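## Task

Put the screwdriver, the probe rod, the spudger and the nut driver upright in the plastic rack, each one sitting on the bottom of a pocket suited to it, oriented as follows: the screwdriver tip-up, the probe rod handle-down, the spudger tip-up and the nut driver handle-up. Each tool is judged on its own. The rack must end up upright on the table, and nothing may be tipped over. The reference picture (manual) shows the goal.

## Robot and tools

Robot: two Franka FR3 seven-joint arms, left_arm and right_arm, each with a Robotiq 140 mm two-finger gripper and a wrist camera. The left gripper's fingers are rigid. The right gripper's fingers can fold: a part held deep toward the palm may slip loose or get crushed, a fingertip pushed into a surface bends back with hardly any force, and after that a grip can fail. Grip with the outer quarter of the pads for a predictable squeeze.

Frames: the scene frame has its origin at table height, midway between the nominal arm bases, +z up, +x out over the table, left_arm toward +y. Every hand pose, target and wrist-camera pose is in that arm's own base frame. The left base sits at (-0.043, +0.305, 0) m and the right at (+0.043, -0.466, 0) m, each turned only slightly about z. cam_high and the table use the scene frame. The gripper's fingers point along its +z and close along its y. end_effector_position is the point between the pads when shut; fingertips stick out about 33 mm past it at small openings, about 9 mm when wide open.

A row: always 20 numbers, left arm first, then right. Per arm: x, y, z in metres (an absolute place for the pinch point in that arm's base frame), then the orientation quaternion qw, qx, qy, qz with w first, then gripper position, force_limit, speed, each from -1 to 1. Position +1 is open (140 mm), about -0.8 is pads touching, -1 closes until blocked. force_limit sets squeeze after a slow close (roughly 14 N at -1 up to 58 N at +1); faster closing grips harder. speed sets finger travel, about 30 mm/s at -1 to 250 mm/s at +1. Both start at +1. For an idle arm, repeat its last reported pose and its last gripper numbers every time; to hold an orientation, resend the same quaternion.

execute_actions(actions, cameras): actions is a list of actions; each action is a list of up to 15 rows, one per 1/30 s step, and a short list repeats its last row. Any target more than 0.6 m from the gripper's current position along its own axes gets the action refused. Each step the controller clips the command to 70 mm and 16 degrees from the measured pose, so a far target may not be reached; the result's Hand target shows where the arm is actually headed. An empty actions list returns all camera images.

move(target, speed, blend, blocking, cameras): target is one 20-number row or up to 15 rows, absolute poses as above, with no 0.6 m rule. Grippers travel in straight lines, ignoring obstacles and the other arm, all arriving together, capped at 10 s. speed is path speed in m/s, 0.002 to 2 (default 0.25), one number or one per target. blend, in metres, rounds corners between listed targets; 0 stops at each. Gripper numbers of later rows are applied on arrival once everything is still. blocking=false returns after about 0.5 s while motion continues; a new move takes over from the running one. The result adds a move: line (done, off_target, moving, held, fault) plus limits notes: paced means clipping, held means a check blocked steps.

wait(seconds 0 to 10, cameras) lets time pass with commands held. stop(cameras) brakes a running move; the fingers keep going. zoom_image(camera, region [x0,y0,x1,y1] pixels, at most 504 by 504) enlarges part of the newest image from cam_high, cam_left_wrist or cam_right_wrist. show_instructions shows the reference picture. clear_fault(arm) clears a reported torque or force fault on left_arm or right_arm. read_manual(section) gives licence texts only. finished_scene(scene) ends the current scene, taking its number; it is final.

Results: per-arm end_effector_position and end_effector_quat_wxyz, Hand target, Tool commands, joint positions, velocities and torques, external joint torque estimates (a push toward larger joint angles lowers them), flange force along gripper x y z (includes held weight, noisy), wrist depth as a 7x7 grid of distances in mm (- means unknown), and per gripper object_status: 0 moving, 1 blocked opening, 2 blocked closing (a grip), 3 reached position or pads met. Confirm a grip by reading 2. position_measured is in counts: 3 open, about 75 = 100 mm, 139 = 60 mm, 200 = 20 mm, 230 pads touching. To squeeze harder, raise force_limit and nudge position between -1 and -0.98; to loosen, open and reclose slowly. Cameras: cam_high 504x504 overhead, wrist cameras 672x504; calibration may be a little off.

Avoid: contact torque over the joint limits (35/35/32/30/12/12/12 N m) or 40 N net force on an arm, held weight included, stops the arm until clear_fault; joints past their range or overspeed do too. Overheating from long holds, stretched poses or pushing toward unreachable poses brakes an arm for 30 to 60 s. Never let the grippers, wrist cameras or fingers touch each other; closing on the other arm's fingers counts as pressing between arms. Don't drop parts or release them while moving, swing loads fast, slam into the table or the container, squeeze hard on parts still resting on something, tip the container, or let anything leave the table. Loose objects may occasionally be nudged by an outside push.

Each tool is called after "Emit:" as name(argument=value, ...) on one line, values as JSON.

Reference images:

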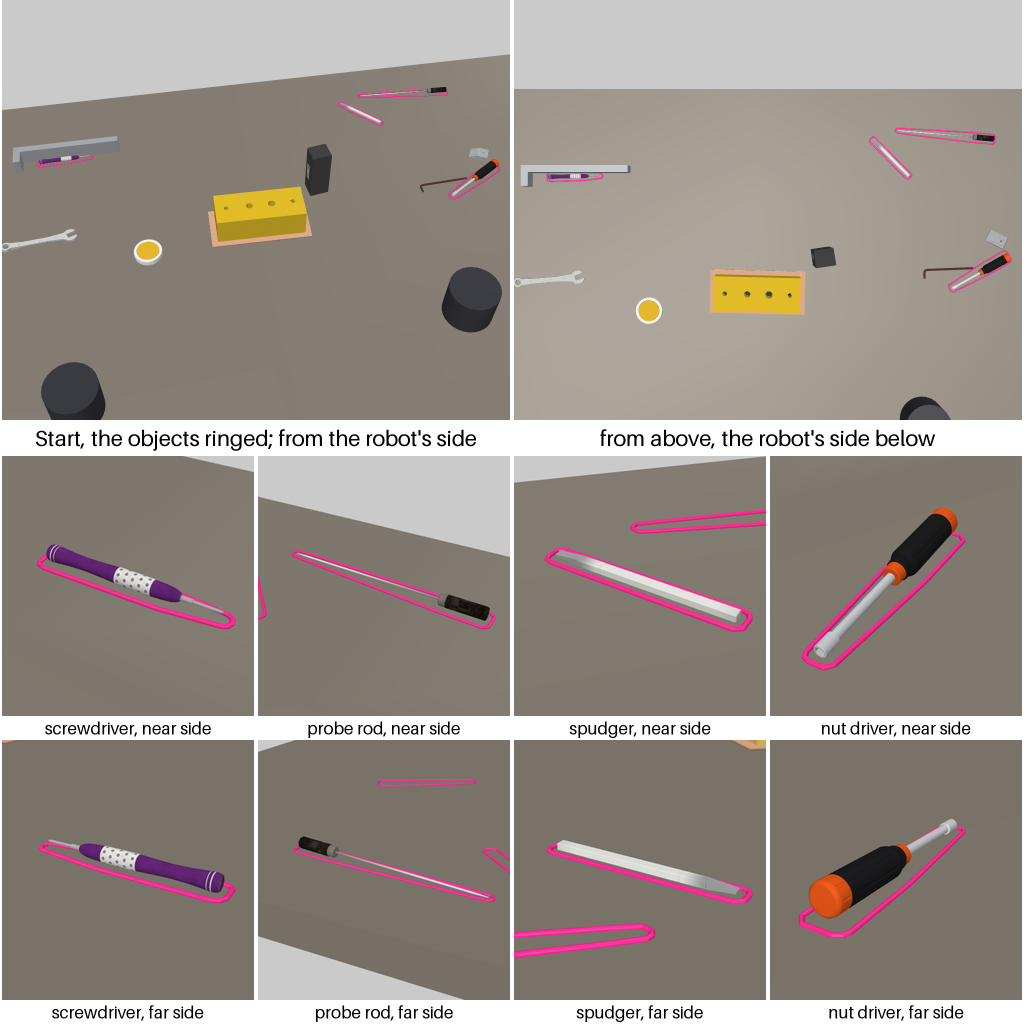

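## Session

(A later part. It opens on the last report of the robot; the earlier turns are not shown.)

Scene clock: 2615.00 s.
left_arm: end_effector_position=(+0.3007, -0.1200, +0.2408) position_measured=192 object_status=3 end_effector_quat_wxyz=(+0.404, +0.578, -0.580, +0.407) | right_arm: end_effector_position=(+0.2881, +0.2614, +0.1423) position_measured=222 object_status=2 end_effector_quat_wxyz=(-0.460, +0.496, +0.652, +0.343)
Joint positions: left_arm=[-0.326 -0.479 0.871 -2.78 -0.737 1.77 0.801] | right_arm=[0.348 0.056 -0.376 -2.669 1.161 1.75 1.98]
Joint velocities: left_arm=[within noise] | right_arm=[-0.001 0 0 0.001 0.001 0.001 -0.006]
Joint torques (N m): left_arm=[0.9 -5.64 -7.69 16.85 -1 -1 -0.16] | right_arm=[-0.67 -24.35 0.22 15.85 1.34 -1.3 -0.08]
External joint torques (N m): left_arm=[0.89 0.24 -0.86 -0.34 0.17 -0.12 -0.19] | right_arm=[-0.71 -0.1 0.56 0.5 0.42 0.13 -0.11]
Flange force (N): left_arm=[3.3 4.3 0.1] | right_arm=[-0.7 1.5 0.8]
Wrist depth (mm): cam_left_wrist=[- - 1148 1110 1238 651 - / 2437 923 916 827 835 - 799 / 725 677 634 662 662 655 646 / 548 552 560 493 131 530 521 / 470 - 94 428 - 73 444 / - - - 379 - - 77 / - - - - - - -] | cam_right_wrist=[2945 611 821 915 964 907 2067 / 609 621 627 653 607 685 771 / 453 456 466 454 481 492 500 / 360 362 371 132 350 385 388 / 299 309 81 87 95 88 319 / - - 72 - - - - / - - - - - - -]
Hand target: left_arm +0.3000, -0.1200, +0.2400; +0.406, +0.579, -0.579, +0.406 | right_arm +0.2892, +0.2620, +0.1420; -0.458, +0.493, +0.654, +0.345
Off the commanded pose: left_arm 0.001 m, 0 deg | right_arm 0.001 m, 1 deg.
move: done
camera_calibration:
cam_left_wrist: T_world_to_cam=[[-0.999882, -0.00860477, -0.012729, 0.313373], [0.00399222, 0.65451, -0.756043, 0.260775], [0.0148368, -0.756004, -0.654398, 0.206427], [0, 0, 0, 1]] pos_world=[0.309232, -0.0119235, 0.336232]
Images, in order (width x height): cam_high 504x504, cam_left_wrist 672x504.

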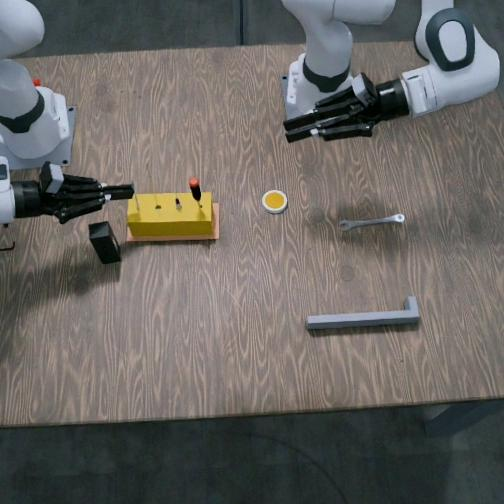

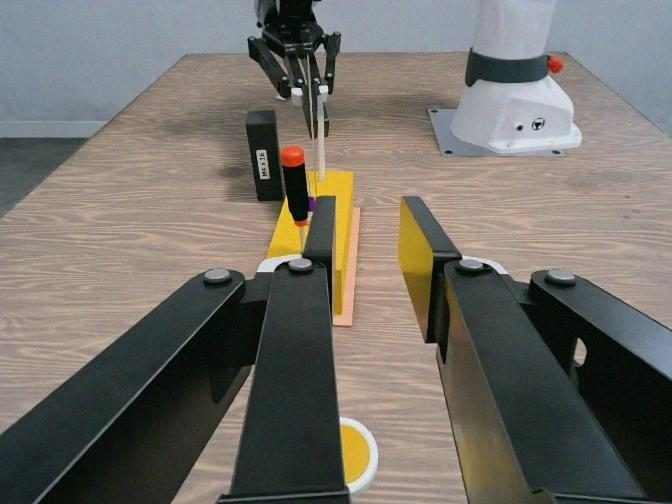

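Emit:
wait(seconds=0.1, cameras=["cam_left_wrist","cam_right_wrist"])

Emit:
zoom_image(camera="cam_left_wrist", region=[280, 60, 380, 200])

Emit:
zoom_image(camera="cam_right_wrist", region=[310, 130, 430, 310])

Scene clock: 2641.57 s.
left_arm: end_effector_position=(+0.3007, -0.1200, +0.2408) position_measured=192 object_status=3 end_effector_quat_wxyz=(+0.404, +0.578, -0.580, +0.407) | right_arm: end_effector_position=(+0.2882, +0.2614, +0.1423) position_measured=222 object_status=2 end_effector_quat_wxyz=(-0.460, +0.495, +0.652, +0.343)
Joint positions: left_arm=[-0.326 -0.479 0.871 -2.78 -0.737 1.77 0.801] | right_arm=[0.348 0.056 -0.376 -2.669 1.161 1.75 1.979]
Joint torques (N m): left_arm=[0.85 -5.57 -7.64 16.86 -1.01 -1 -0.13] | right_arm=[-0.69 -24.33 0.21 15.89 1.37 -1.3 -0.11]
External joint torques (N m): left_arm=[0.84 0.33 -0.82 -0.36 0.16 -0.11 -0.16] | right_arm=[-0.64 -0.11 0.63 0.54 0.44 0.11 -0.14]
Flange force (N): left_arm=[2.8 3.8 0.1] | right_arm=[-0.8 1.7 1.0]
Wrist depth (mm): cam_left_wrist=[- 2412 570 1115 1159 634 - / 3528 860 899 835 876 699 920 / 685 675 646 666 659 657 639 / 542 543 562 489 131 527 524 / 471 - 94 431 - 73 455 / - - - 379 - - 77 / - - - 329 - - -] | cam_right_wrist=[2687 602 596 951 853 1886 1762 / 602 618 614 649 611 687 696 / 447 458 464 471 483 493 507 / 357 364 367 132 350 383 391 / 297 309 81 87 95 88 319 / - - 72 - - - - / - - - - - - -]
Hand target: left_arm +0.3000, -0.1200, +0.2400; +0.406, +0.579, -0.579, +0.406 | right_arm +0.2892, +0.2620, +0.1420; -0.458, +0.493, +0.654, +0.345
Tool commands: left_gripper/position=-0.5 left_gripper/force_limit=+0.1 left_gripper/speed=-1.0 right_gripper/position=-1.0 right_gripper/force_limit=-0.1 right_gripper/speed=-1.0
Off the commanded pose: left_arm 0.001 m, 0 deg | right_arm 0.001 m, 0 deg.
wait: 0.10 s; at rest from the start
camera_calibration:
cam_left_wrist: T_world_to_cam=[[-0.999882, -0.00860477, -0.012729, 0.313373], [0.00399222, 0.65451, -0.756043, 0.260775], [0.0148368, -0.756004, -0.654398, 0.206427], [0, 0, 0, 1]] pos_world=[0.309232, -0.0119235, 0.336232]
cam_right_wrist: T_world_to_cam=[[0.961834, 0.273056, 0.017771, -0.345014], [0.188952, -0.615799, -0.764911, 0.220887], [-0.19792, 0.739075, -0.643891, 0.0994638], [0, 0, 0, 1]] pos_world=[0.309795, 0.156719, 0.239134]
Images, in order (width x height): cam_left_wrist 672x504, cam_right_wrist 672x504.

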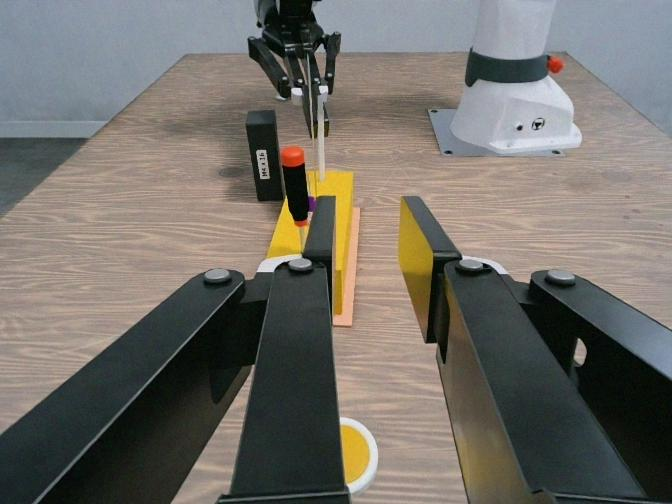

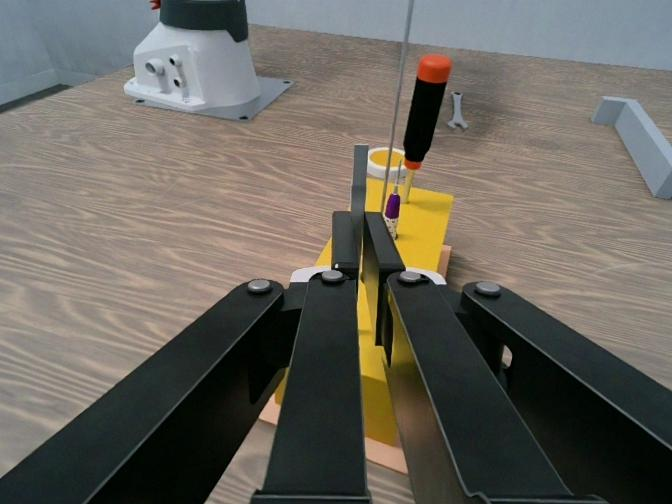

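Scaled by 3.600 from the camera's 672x504 image, which has a finer 960x720 frame.

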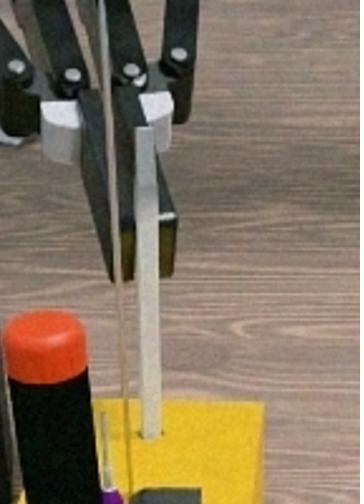

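Scaled by 2.800 from the camera's 672x504 image, which has a finer 960x720 frame.

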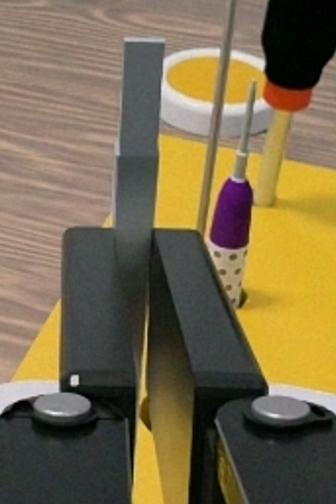

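Emit:
move(target=[[0.30,-0.12,0.24,0.4056,0.5793,-0.5793,0.4056,-0.5,0.1,-1,0.2892,0.2620,0.132,0.4581,-0.4930,-0.6542,-0.3452,-1,-0.1,-1]], speed=0.03, cameras=["cam_left_wrist","cam_high"])

Emit:
zoom_image(camera="cam_left_wrist", region=[290, 90, 360, 200])

Emit:
zoom_image(camera="cam_high", region=[120, 185, 160, 225])

Scene clock: 2675.67 s.
left_arm: end_effector_position=(+0.3007, -0.1200, +0.2408) position_measured=192 object_status=3 end_effector_quat_wxyz=(+0.404, +0.578, -0.580, +0.407) | right_arm: end_effector_position=(+0.2880, +0.2616, +0.1326) position_measured=222 object_status=2 end_effector_quat_wxyz=(-0.461, +0.495, +0.652, +0.343)
Joint positions: left_arm=[-0.326 -0.479 0.871 -2.78 -0.737 1.77 0.801] | right_arm=[0.348 0.091 -0.372 -2.662 1.174 1.75 1.953]
Joint velocities: left_arm=[within noise] | right_arm=[0.001 0 0 0 0.001 -0.001 -0.006]
Joint torques (N m): left_arm=[0.88 -5.58 -7.71 16.87 -1.01 -0.99 -0.18] | right_arm=[-0.76 -24.93 0 15.44 1.31 -1.28 -0.03]
External joint torques (N m): left_arm=[0.93 0.28 -0.83 -0.26 0.17 -0.09 -0.21] | right_arm=[-0.68 -0.02 0.67 0.61 0.43 0.16 -0.06]
Flange force (N): left_arm=[3.2 4.1 -0.1] | right_arm=[-1.0 2.1 1.0]
Wrist depth (mm): cam_left_wrist=[2111 2074 591 606 2149 649 2169 / 2463 853 902 844 844 712 838 / 721 683 649 685 662 662 646 / 548 540 560 485 131 525 520 / 470 - 94 430 - 73 451 / - - - 380 - - 77 / - - - - - - -] | cam_right_wrist=[- 629 625 888 2087 964 - / 581 589 606 620 592 659 726 / 434 438 446 454 458 471 472 / 343 350 354 132 282 368 373 / 286 298 81 87 94 88 307 / - - 72 - - - - / - - - - - - -]
Hand target: left_arm +0.3000, -0.1200, +0.2400; +0.406, +0.579, -0.579, +0.406 | right_arm +0.2892, +0.2620, +0.1320; -0.458, +0.493, +0.654, +0.345
Off the commanded pose: left_arm 0.001 m, 0 deg | right_arm 0.001 m, 1 deg.
move: done
camera_calibration:
cam_left_wrist: T_world_to_cam=[[-0.999882, -0.00860477, -0.012729, 0.313373], [0.00399222, 0.65451, -0.756043, 0.260775], [0.0148368, -0.756004, -0.654398, 0.206427], [0, 0, 0, 1]] pos_world=[0.309232, -0.0119235, 0.336232]
Images, in order (width x height): cam_high 504x504, cam_left_wrist 672x504.

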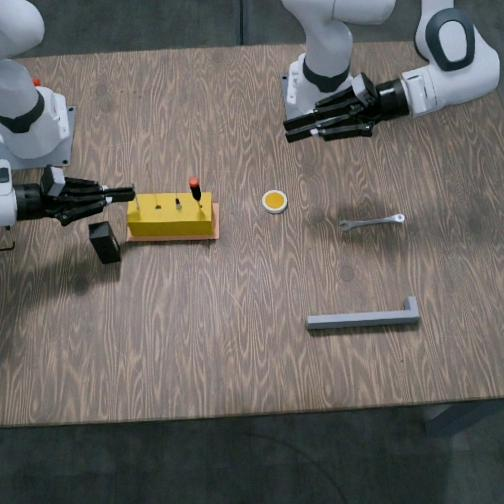

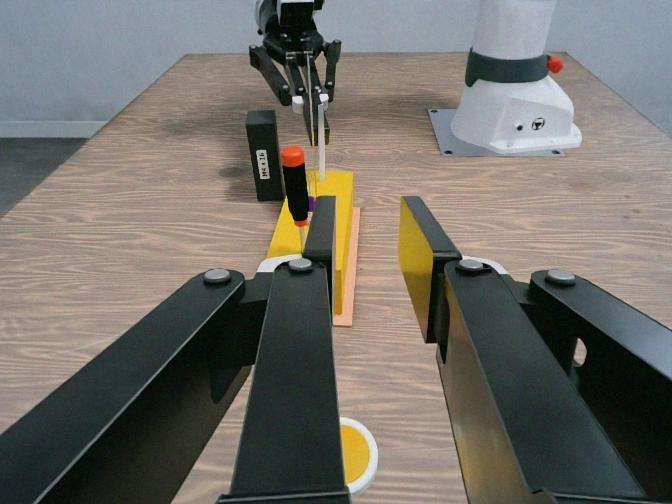

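Scaled by 4.582 from the camera's 672x504 image, which has a finer 960x720 frame.

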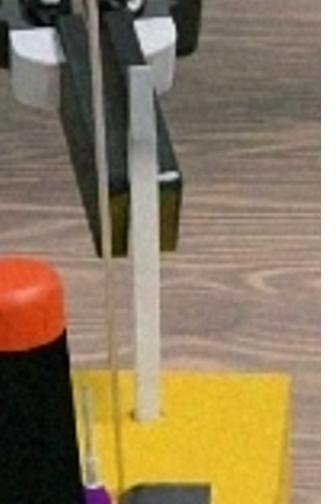

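Scaled by 12.600 from the camera's 504x504 image, which has a finer 720x720 frame.

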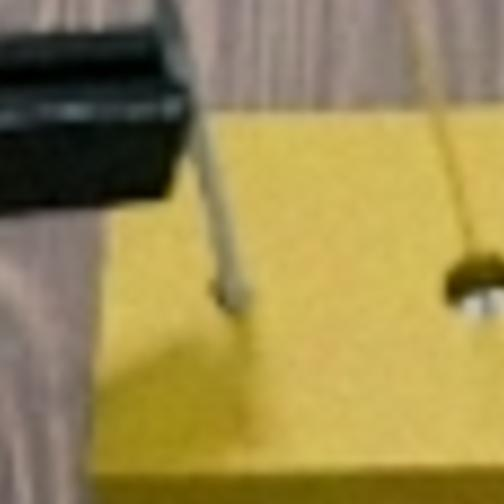

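Emit:
move(target=[[0.30,-0.12,0.24,0.4056,0.5793,-0.5793,0.4056,-0.5,0.1,-1,0.2892,0.2610,0.120,0.4581,-0.4930,-0.6542,-0.3452,-1,-0.1,-1]], speed=0.03, cameras=["cam_left_wrist"])

Emit:
zoom_image(camera="cam_left_wrist", region=[290, 90, 360, 200])

Scene clock: 2691.77 s.
left_arm: end_effector_position=(+0.3007, -0.1200, +0.2408) position_measured=192 object_status=3 end_effector_quat_wxyz=(+0.404, +0.578, -0.580, +0.407) | right_arm: end_effector_position=(+0.2880, +0.2606, +0.1204) position_measured=222 object_status=2 end_effector_quat_wxyz=(-0.460, +0.495, +0.652, +0.342)
Joint positions: left_arm=[-0.326 -0.479 0.871 -2.78 -0.737 1.77 0.801] | right_arm=[0.348 0.134 -0.371 -2.652 1.188 1.75 1.92]
Joint velocities: left_arm=[within noise] | right_arm=[0 0 0.001 0.001 0.001 0 -0.007]
Joint torques (N m): left_arm=[0.9 -5.6 -7.67 16.87 -1.02 -0.99 -0.2] | right_arm=[-0.75 -25.89 -0.4 14.84 1.24 -1.35 -0.12]
External joint torques (N m): left_arm=[0.92 0.29 -0.82 -0.31 0.16 -0.09 -0.23] | right_arm=[-0.75 -0.23 0.48 0.63 0.44 0.12 -0.14]
Flange force (N): left_arm=[3.2 4.1 0.0] | right_arm=[-0.8 1.6 0.6]
Wrist depth (mm): cam_left_wrist=[- - 1159 590 - 651 - / - 895 853 838 821 714 807 / 725 668 642 664 653 653 651 / 546 548 564 490 131 525 523 / 474 - 94 434 - 73 451 / - - - 380 - - 77 / - - - 330 - - -] | cam_right_wrist=[- - 607 939 768 927 1886 / 546 563 572 592 566 620 625 / 408 413 422 427 324 448 450 / 324 327 334 132 261 348 351 / 270 280 81 87 94 88 290 / - - 72 - - - - / - - - - - - -]
Hand target: left_arm +0.3000, -0.1200, +0.2400; +0.406, +0.579, -0.579, +0.406 | right_arm +0.2892, +0.2610, +0.1200; -0.458, +0.493, +0.654, +0.345
Off the commanded pose: left_arm 0.001 m, 0 deg | right_arm 0.001 m, 1 deg.
move: done
camera_calibration:
cam_left_wrist: T_world_to_cam=[[-0.999882, -0.00860477, -0.012729, 0.313373], [0.00399222, 0.65451, -0.756043, 0.260775], [0.0148368, -0.756004, -0.654398, 0.206427], [0, 0, 0, 1]] pos_world=[0.309232, -0.0119235, 0.336232]
Images, in order (width x height): cam_left_wrist 672x504.

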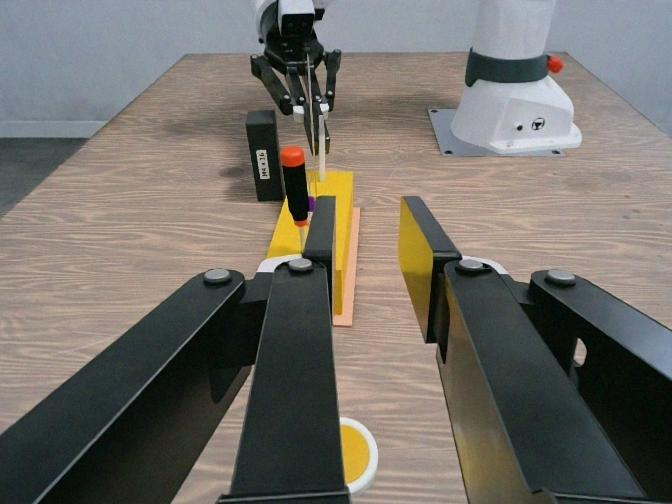

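Scaled by 4.582 from the camera's 672x504 image, which has a finer 960x720 frame.

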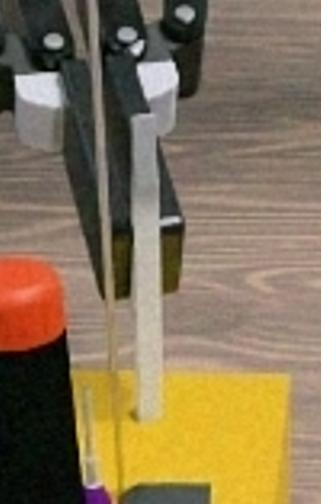

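Emit:
move(target=[[0.30,-0.12,0.24,0.4056,0.5793,-0.5793,0.4056,-0.5,0.1,-1,0.2892,0.2610,0.111,0.4581,-0.4930,-0.6542,-0.3452,-1,-0.1,-1]], speed=0.03, cameras=["cam_left_wrist"])

Emit:
zoom_image(camera="cam_left_wrist", region=[240, 90, 380, 210])

Scene clock: 2700.93 s.
left_arm: end_effector_position=(+0.3007, -0.1200, +0.2408) position_measured=192 object_status=3 end_effector_quat_wxyz=(+0.404, +0.578, -0.580, +0.407) | right_arm: end_effector_position=(+0.2894, +0.2617, +0.1144) position_measured=222 object_status=2 end_effector_quat_wxyz=(-0.461, +0.494, +0.652, +0.345)
Joint positions: left_arm=[-0.326 -0.479 0.871 -2.78 -0.737 1.77 0.801] | right_arm=[0.348 0.162 -0.368 -2.642 1.202 1.745 1.898]
Joint velocities: left_arm=[within noise] | right_arm=[0.002 0 0.003 0.002 -0.001 -0.001 -0.007]
Joint torques (N m): left_arm=[0.92 -5.61 -7.64 16.9 -1 -1.02 -0.14] | right_arm=[-0.11 -24.15 -0.31 13.49 0.81 -0.05 -0.07]
External joint torques (N m): left_arm=[0.94 0.28 -0.79 -0.24 0.17 -0.12 -0.17] | right_arm=[-0.1 2.23 0.76 -0.45 0.03 1.47 -0.1]
Flange force (N): left_arm=[2.9 4.0 -0.3] | right_arm=[-7.0 2.4 4.4]
Wrist depth (mm): cam_left_wrist=[- - 1126 617 1055 651 - / 2515 869 913 827 821 714 876 / 719 685 677 689 657 649 646 / 546 545 563 484 131 525 523 / 472 - 94 428 - 73 449 / - - - 381 - - 77 / - - - - - - -] | cam_right_wrist=[- 589 607 824 241 870 - / 536 550 561 586 551 614 620 / 397 405 413 398 294 441 443 / 315 320 325 132 251 340 345 / 262 274 81 87 94 88 283 / - - 72 - - - - / - - - - - - -]
Hand target: left_arm +0.3000, -0.1200, +0.2400; +0.406, +0.579, -0.579, +0.406 | right_arm +0.2892, +0.2610, +0.1110; -0.458, +0.493, +0.654, +0.345
Off the commanded pose: left_arm 0.001 m, 0 deg | right_arm 0.003 m, 0 deg.
move: done
camera_calibration:
cam_left_wrist: T_world_to_cam=[[-0.999882, -0.00860477, -0.012729, 0.313373], [0.00399222, 0.65451, -0.756043, 0.260775], [0.0148368, -0.756004, -0.654398, 0.206427], [0, 0, 0, 1]] pos_world=[0.309232, -0.0119235, 0.336232]
Images, in order (width x height): cam_left_wrist 672x504.

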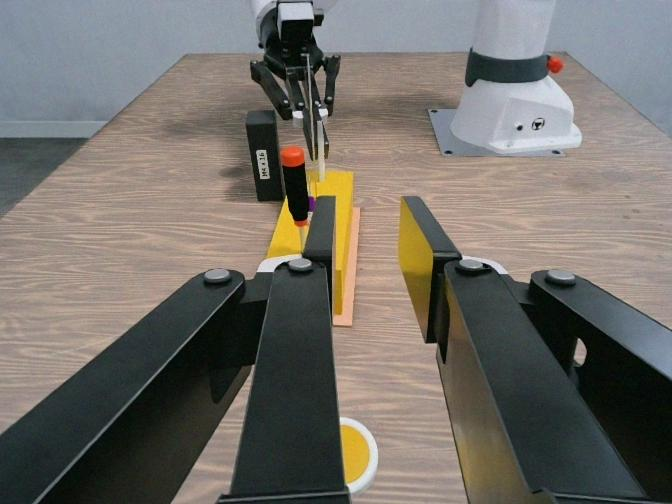

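Scaled by 3.600 from the camera's 672x504 image, which has a finer 960x720 frame.

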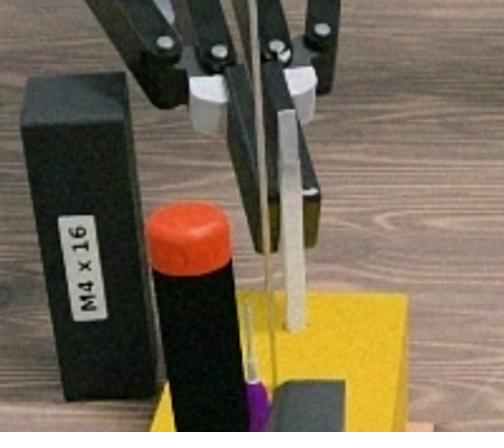

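Emit:
move(target=[[0.30,-0.12,0.24,0.4056,0.5793,-0.5793,0.4056,-0.5,0.1,-1,0.2880,0.2620,0.116,0.4581,-0.4930,-0.6542,-0.3452,-1,-0.1,-1],[0.30,-0.12,0.24,0.4056,0.5793,-0.5793,0.4056,-0.5,0.1,-1,0.2880,0.2625,0.110,0.4581,-0.4930,-0.6542,-0.3452,-1,-0.1,-1]], speed=0.03)

Emit:
move(target=[[0.30,-0.12,0.24,0.4056,0.5793,-0.5793,0.4056,-0.5,0.1,-1,0.2905,0.2600,0.116,0.4581,-0.4930,-0.6542,-0.3452,-1,-0.1,-1],[0.30,-0.12,0.24,0.4056,0.5793,-0.5793,0.4056,-0.5,0.1,-1,0.2905,0.2600,0.110,0.4581,-0.4930,-0.6542,-0.3452,-1,-0.1,-1]], speed=0.03, cameras=["all"])

Emit:
zoom_image(camera="cam_high", region=[100, 160, 220, 245])

Emit:
zoom_image(camera="cam_left_wrist", region=[290, 90, 360, 200])

Scene clock: 2719.13 s.
left_arm: end_effector_position=(+0.3007, -0.1200, +0.2408) position_measured=192 object_status=3 end_effector_quat_wxyz=(+0.404, +0.578, -0.580, +0.407) | right_arm: end_effector_position=(+0.2897, +0.2625, +0.1142) position_measured=222 object_status=2 end_effector_quat_wxyz=(-0.460, +0.494, +0.651, +0.347)
Joint positions: left_arm=[-0.326 -0.479 0.871 -2.78 -0.737 1.77 0.801] | right_arm=[0.348 0.161 -0.367 -2.644 1.208 1.747 1.894]
Joint velocities: left_arm=[within noise] | right_arm=[0.001 0.001 0 0 0.002 -0.003 -0.003]
Joint torques (N m): left_arm=[0.9 -5.64 -7.7 16.82 -1.01 -1 -0.18] | right_arm=[0.34 -23.58 0.33 12.97 0.62 0.2 -0.09]
External joint torques (N m): left_arm=[0.94 0.26 -0.83 -0.36 0.16 -0.1 -0.21] | right_arm=[0.34 2.67 1.39 -0.89 -0.15 1.71 -0.12]
Flange force (N): left_arm=[3.3 4.4 0.0] | right_arm=[-7.6 2.1 6.3]
Wrist depth (mm): cam_left_wrist=[- - 592 609 973 687 2169 / 2437 899 909 841 885 708 931 / 683 689 674 602 660 659 653 / 545 542 562 487 131 527 521 / 470 - 94 429 - 73 449 / - - - 381 - - 77 / - - - - - - -] | cam_right_wrist=[3028 607 616 907 245 986 - / 536 542 557 591 551 618 655 / 395 403 413 396 387 439 445 / 314 319 325 132 251 340 346 / 261 271 81 87 94 88 285 / - - 72 - - - - / - - - - - - -]
Hand target: left_arm +0.3000, -0.1200, +0.2400; +0.406, +0.579, -0.579, +0.406 | right_arm +0.2880, +0.2625, +0.1101; -0.458, +0.493, +0.654, +0.345
Off the commanded pose: left_arm 0.001 m, 0 deg | right_arm 0.005 m, 0 deg.
move: off_target (right_arm)

Scene clock: 2720.40 s.
left_arm: end_effector_position=(+0.3007, -0.1200, +0.2408) position_measured=192 object_status=3 end_effector_quat_wxyz=(+0.404, +0.578, -0.580, +0.407) | right_arm: end_effector_position=(+0.2901, +0.2616, +0.1143) position_measured=222 object_status=2 end_effector_quat_wxyz=(-0.462, +0.492, +0.652, +0.346)
Joint positions: left_arm=[-0.326 -0.479 0.871 -2.78 -0.737 1.77 0.801] | right_arm=[0.348 0.168 -0.369 -2.637 1.202 1.74 1.893]
Joint torques (N m): left_arm=[0.9 -5.58 -7.67 16.89 -1.01 -1 -0.18] | right_arm=[-0.8 -24.19 -1.19 13.75 0.62 0.45 -0.09]
External joint torques (N m): left_arm=[0.91 0.28 -0.83 -0.33 0.16 -0.11 -0.2] | right_arm=[-0.76 2.34 -0.02 -0.19 -0.17 1.96 -0.12]
Flange force (N): left_arm=[3.2 4.2 0.0] | right_arm=[-7.9 2.3 2.4]
Wrist depth (mm): cam_left_wrist=[1938 - 605 617 2364 655 1954 / 2848 853 847 835 824 710 793 / 727 677 659 635 662 659 655 / 545 548 566 488 131 524 517 / 472 - 94 429 - 73 451 / - - - 381 - - 77 / - - - - - - -] | cam_right_wrist=[- 599 597 935 846 1886 892 / 532 546 564 589 558 618 587 / 395 403 416 396 443 441 449 / 314 319 327 132 312 342 347 / 261 273 81 87 94 88 283 / - - 72 - - - - / - - - - - - -]
Hand target: left_arm +0.3000, -0.1200, +0.2400; +0.406, +0.579, -0.579, +0.406 | right_arm +0.2905, +0.2600, +0.1100; -0.458, +0.493, +0.654, +0.345
Off the commanded pose: left_arm 0.001 m, 0 deg | right_arm 0.005 m, 1 deg.
move: off_target (right_arm)
camera_calibration:
cam_left_wrist: T_world_to_cam=[[-0.999882, -0.00860477, -0.012729, 0.313373], [0.00399222, 0.65451, -0.756043, 0.260775], [0.0148368, -0.756004, -0.654398, 0.206427], [0, 0, 0, 1]] pos_world=[0.309232, -0.0119235, 0.336232]
cam_right_wrist: T_world_to_cam=[[0.961386, 0.274286, 0.0224443, -0.347192], [0.191646, -0.60873, -0.769883, 0.19716], [-0.197505, 0.744456, -0.63779, 0.0794363], [0, 0, 0, 1]] pos_world=[0.31169, 0.15611, 0.210246]

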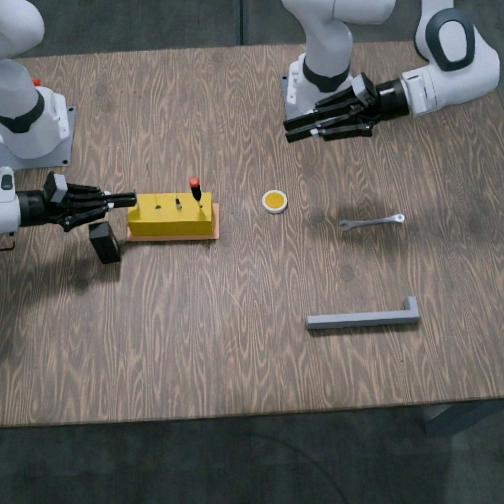

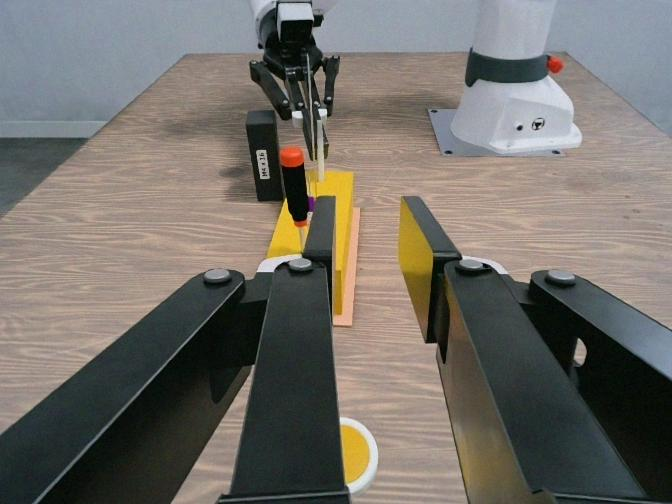

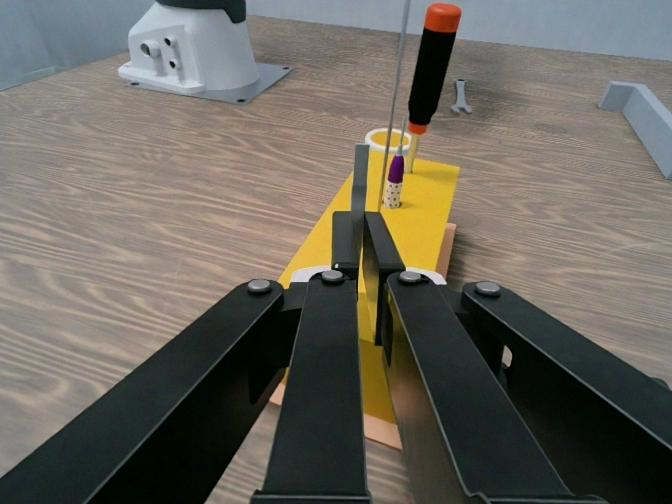

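Scaled by 4.200 from the camera's 504x504 image, which has a finer 720x720 frame.

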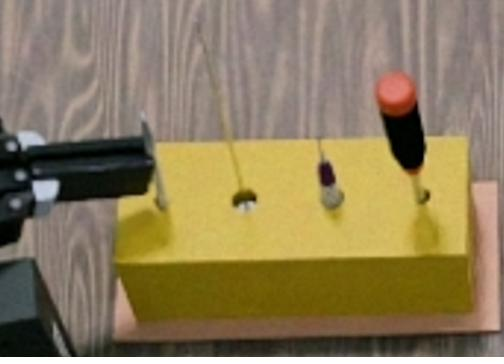

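Scaled by 4.582 from the camera's 672x504 image, which has a finer 960x720 frame.

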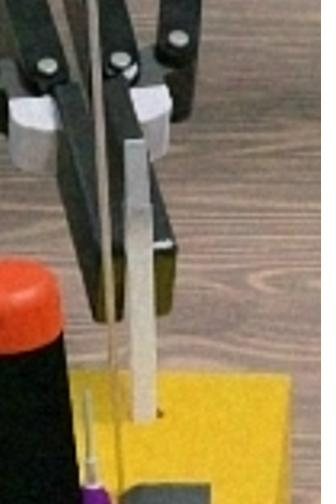

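Emit:
move(target=[[0.30,-0.12,0.24,0.4056,0.5793,-0.5793,0.4056,-0.5,0.1,-1,0.2892,0.2612,0.1140,0.4581,-0.4930,-0.6542,-0.3452,-1,-0.1,-1],[0.30,-0.12,0.24,0.4056,0.5793,-0.5793,0.4056,-0.5,0.1,-1,0.2892,0.2612,0.1140,0.4581,-0.4930,-0.6542,-0.3452,-0.6,-0.1,-1]], speed=0.03, cameras=["all"])

Emit:
zoom_image(camera="cam_left_wrist", region=[290, 90, 360, 200])

Emit:
zoom_image(camera="cam_right_wrist", region=[310, 130, 430, 310])

Scene clock: 2733.07 s.
left_arm: end_effector_position=(+0.3007, -0.1200, +0.2408) position_measured=192 object_status=3 end_effector_quat_wxyz=(+0.404, +0.578, -0.580, +0.407) | right_arm: end_effector_position=(+0.2901, +0.2612, +0.1147) position_measured=205 object_status=0 end_effector_quat_wxyz=(-0.458, +0.493, +0.653, +0.347)
Joint positions: left_arm=[-0.326 -0.479 0.871 -2.78 -0.737 1.77 0.801] | right_arm=[0.348 0.158 -0.369 -2.644 1.202 1.748 1.893]
Joint torques (N m): left_arm=[0.91 -5.64 -7.73 16.8 -1.03 -1 -0.14] | right_arm=[-0.42 -27.74 -0.8 13.82 0.77 -1.18 0.09]
External joint torques (N m): left_arm=[0.92 0.26 -0.89 -0.38 0.14 -0.1 -0.17] | right_arm=[-0.32 -1.48 0.35 -0.22 -0.03 0.3 0.06]
Flange force (N): left_arm=[3.3 4.4 0.2] | right_arm=[5.8 -3.6 -0.3]
Wrist depth (mm): cam_left_wrist=[- - 1148 616 - 662 2130 / 2749 866 850 793 879 716 793 / 719 687 659 639 660 655 646 / 546 543 560 493 131 528 522 / 472 - 94 431 - 73 451 / - - - 382 - - 77 / - - - - - - -] | cam_right_wrist=[- 612 719 850 242 939 - / 524 546 556 589 556 623 636 / 392 400 410 422 448 441 447 / 313 318 335 164 316 342 350 / 261 271 86 184 97 88 285 / - - - - - - - / - - - - - - -]
Hand target: left_arm +0.3000, -0.1200, +0.2400; +0.406, +0.579, -0.579, +0.406 | right_arm +0.2892, +0.2612, +0.1140; -0.458, +0.493, +0.654, +0.345
Off the commanded pose: left_arm 0.001 m, 0 deg | right_arm 0.001 m, 0 deg.
move: done
camera_calibration:
cam_left_wrist: T_world_to_cam=[[-0.999882, -0.00860477, -0.012729, 0.313373], [0.00399222, 0.65451, -0.756043, 0.260775], [0.0148368, -0.756004, -0.654398, 0.206427], [0, 0, 0, 1]] pos_world=[0.309232, -0.0119235, 0.336232]
cam_right_wrist: T_world_to_cam=[[0.961911, 0.272005, 0.0272136, -0.347131], [0.194808, -0.612246, -0.766293, 0.196776], [-0.191775, 0.742407, -0.641914, 0.0793157], [0, 0, 0, 1]] pos_world=[0.310786, 0.156012, 0.211149]

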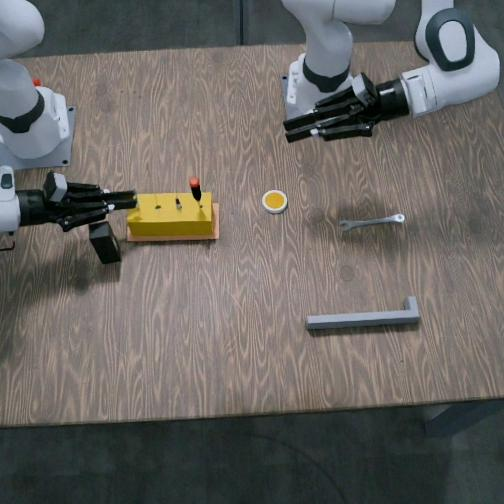

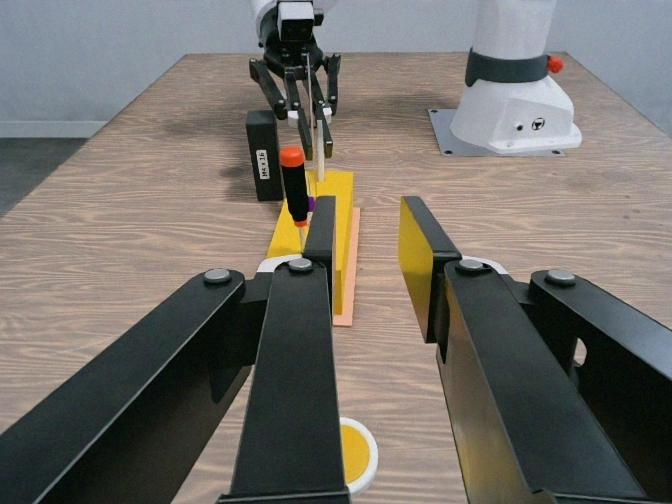

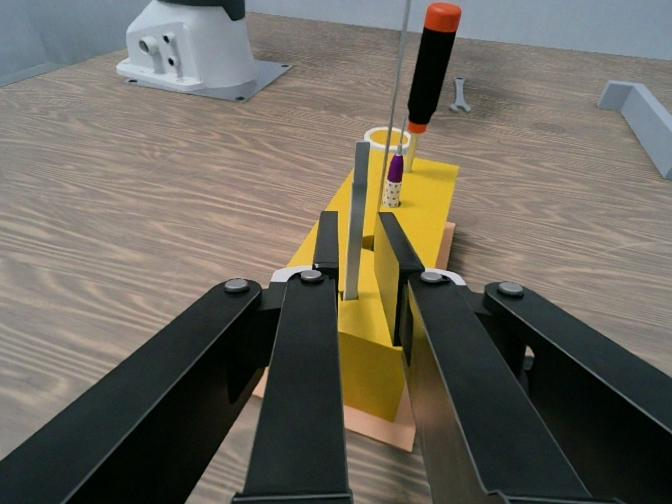

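Scaled by 4.582 from the camera's 672x504 image, which has a finer 960x720 frame.

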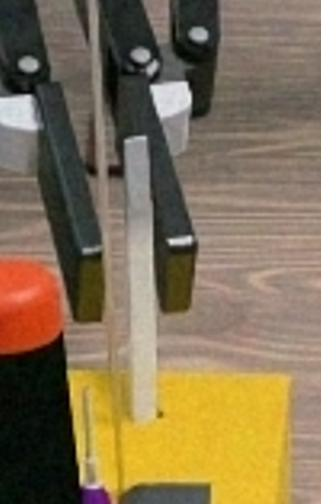

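Scaled by 2.800 from the camera's 672x504 image, which has a finer 960x720 frame.

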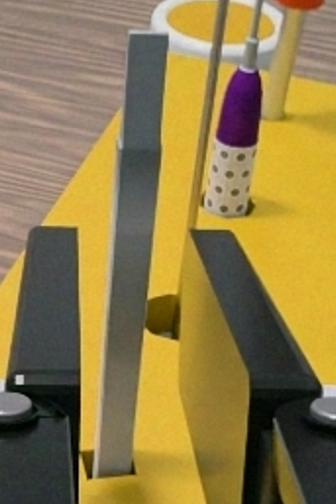

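Emit:
move(target=[[0.30,-0.12,0.24,0.4056,0.5793,-0.5793,0.4056,-0.5,0.1,-1,0.3126,0.1795,0.144,0.4581,-0.4930,-0.6542,-0.3452,-0.6,-0.1,-1],[0.30,-0.12,0.24,0.4056,0.5793,-0.5793,0.4056,-0.5,0.1,-1,0.3126,0.1500,0.22,0.4581,-0.4930,-0.6542,-0.3452,-0.6,-0.1,-1]], speed=[0.1,0.2], blend=0.01, cameras=["all"])

Emit:
zoom_image(camera="cam_high", region=[100, 160, 230, 245])

Emit:
zoom_image(camera="cam_right_wrist", region=[320, 80, 500, 330])

Scene clock: 2749.13 s.
left_arm: end_effector_position=(+0.3007, -0.1200, +0.2408) position_measured=192 object_status=3 end_effector_quat_wxyz=(+0.404, +0.578, -0.580, +0.407) | right_arm: end_effector_position=(+0.3139, +0.1504, +0.2193) position_measured=205 object_status=3 end_effector_quat_wxyz=(-0.456, +0.491, +0.656, +0.348)
Joint positions: left_arm=[-0.326 -0.479 0.871 -2.78 -0.737 1.77 0.801] | right_arm=[0.199 -0.058 -0.541 -2.533 0.856 1.527 2.1]
Joint velocities: left_arm=[within noise] | right_arm=[0 -0.001 0.001 0.001 0 0 0.004]
Joint torques (N m): left_arm=[0.9 -5.58 -7.7 16.91 -1.01 -0.99 -0.17] | right_arm=[-0.87 -23.64 0.77 18.5 1.29 -1.3 0.37]
External joint torques (N m): left_arm=[0.91 0.31 -0.86 -0.24 0.16 -0.1 -0.2] | right_arm=[-0.86 -1.47 0.16 0.05 -0.33 -0.04 0.34]
Flange force (N): left_arm=[3.1 3.8 -0.1] | right_arm=[5.7 -4.7 -0.2]
Wrist depth (mm): cam_left_wrist=[- - 1075 2169 - 635 - / 2570 902 909 885 832 716 801 / 723 683 648 639 662 657 648 / 545 540 560 496 131 523 527 / 469 - 94 431 - 73 450 / - - - 381 - - 77 / - - - - - - -] | cam_right_wrist=[- 2721 712 2443 2312 - - / 2654 752 757 853 896 923 955 / 581 592 611 634 644 657 680 / 462 469 496 149 499 516 527 / 389 403 86 87 97 88 431 / - - - - - - - / - - - - - - -]
Hand target: left_arm +0.3000, -0.1200, +0.2400; +0.406, +0.579, -0.579, +0.406 | right_arm +0.3126, +0.1500, +0.2200; -0.458, +0.493, +0.654, +0.345
Off the commanded pose: left_arm 0.001 m, 0 deg | right_arm 0.001 m, 1 deg.
move: done
camera_calibration:
cam_left_wrist: T_world_to_cam=[[-0.999882, -0.00860477, -0.012729, 0.313373], [0.00399222, 0.65451, -0.756043, 0.260775], [0.0148368, -0.756004, -0.654398, 0.206427], [0, 0, 0, 1]] pos_world=[0.309232, -0.0119235, 0.336232]
cam_right_wrist: T_world_to_cam=[[0.960985, 0.274396, 0.0348403, -0.344452], [0.202785, -0.613262, -0.763406, 0.20162], [-0.188109, 0.740687, -0.644979, 0.233088], [0, 0, 0, 1]] pos_world=[0.333974, 0.045517, 0.316256]

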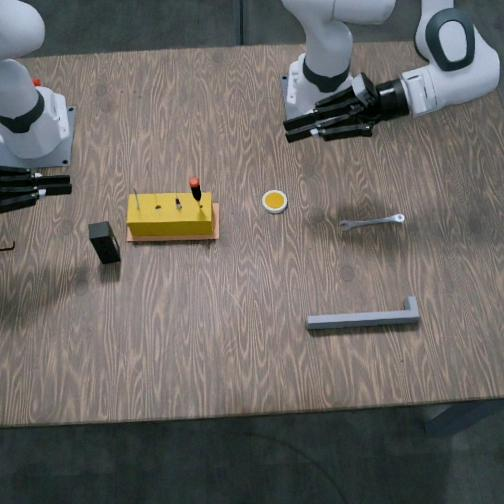

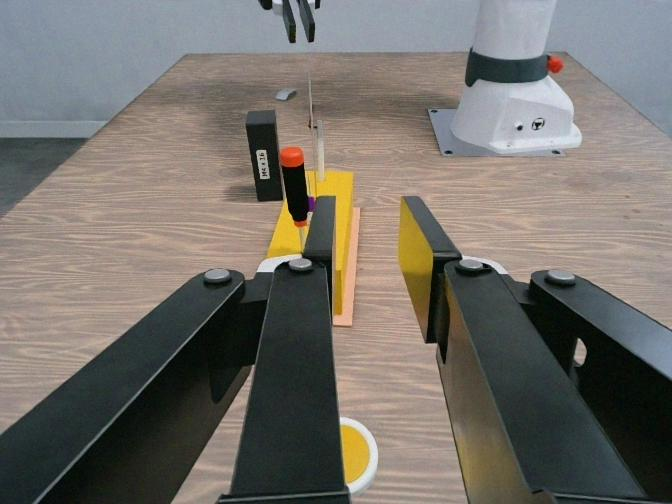

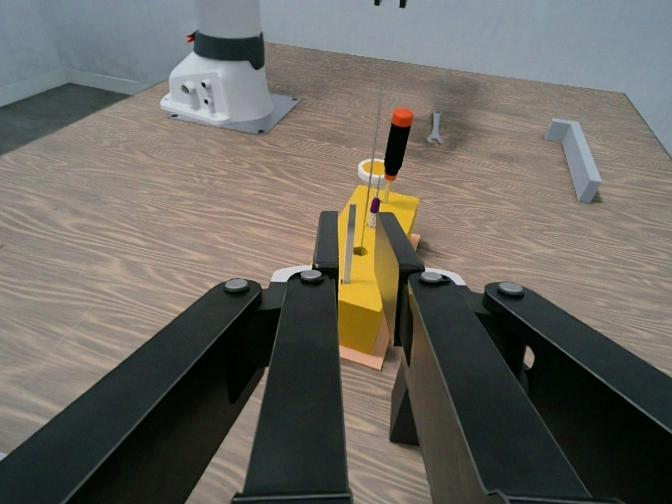

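Scaled by 3.877 from the camera's 504x504 image, which has a finer 720x720 frame.

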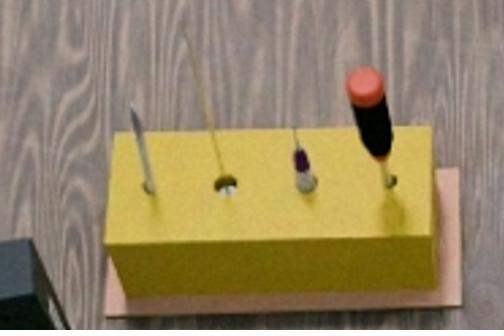

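Scaled by 2.016 from the camera's 672x504 image, which has a finer 960x720 frame.

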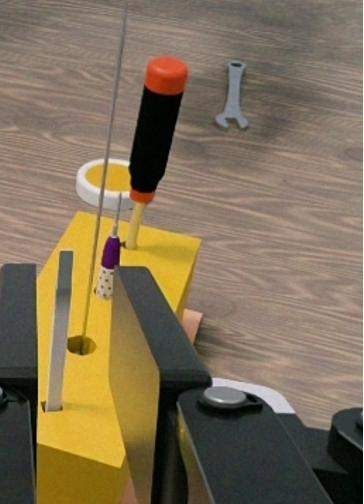

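All four stand in the rack.

Emit:
finished_scene(scene=2)

The scene is finished: the task was done.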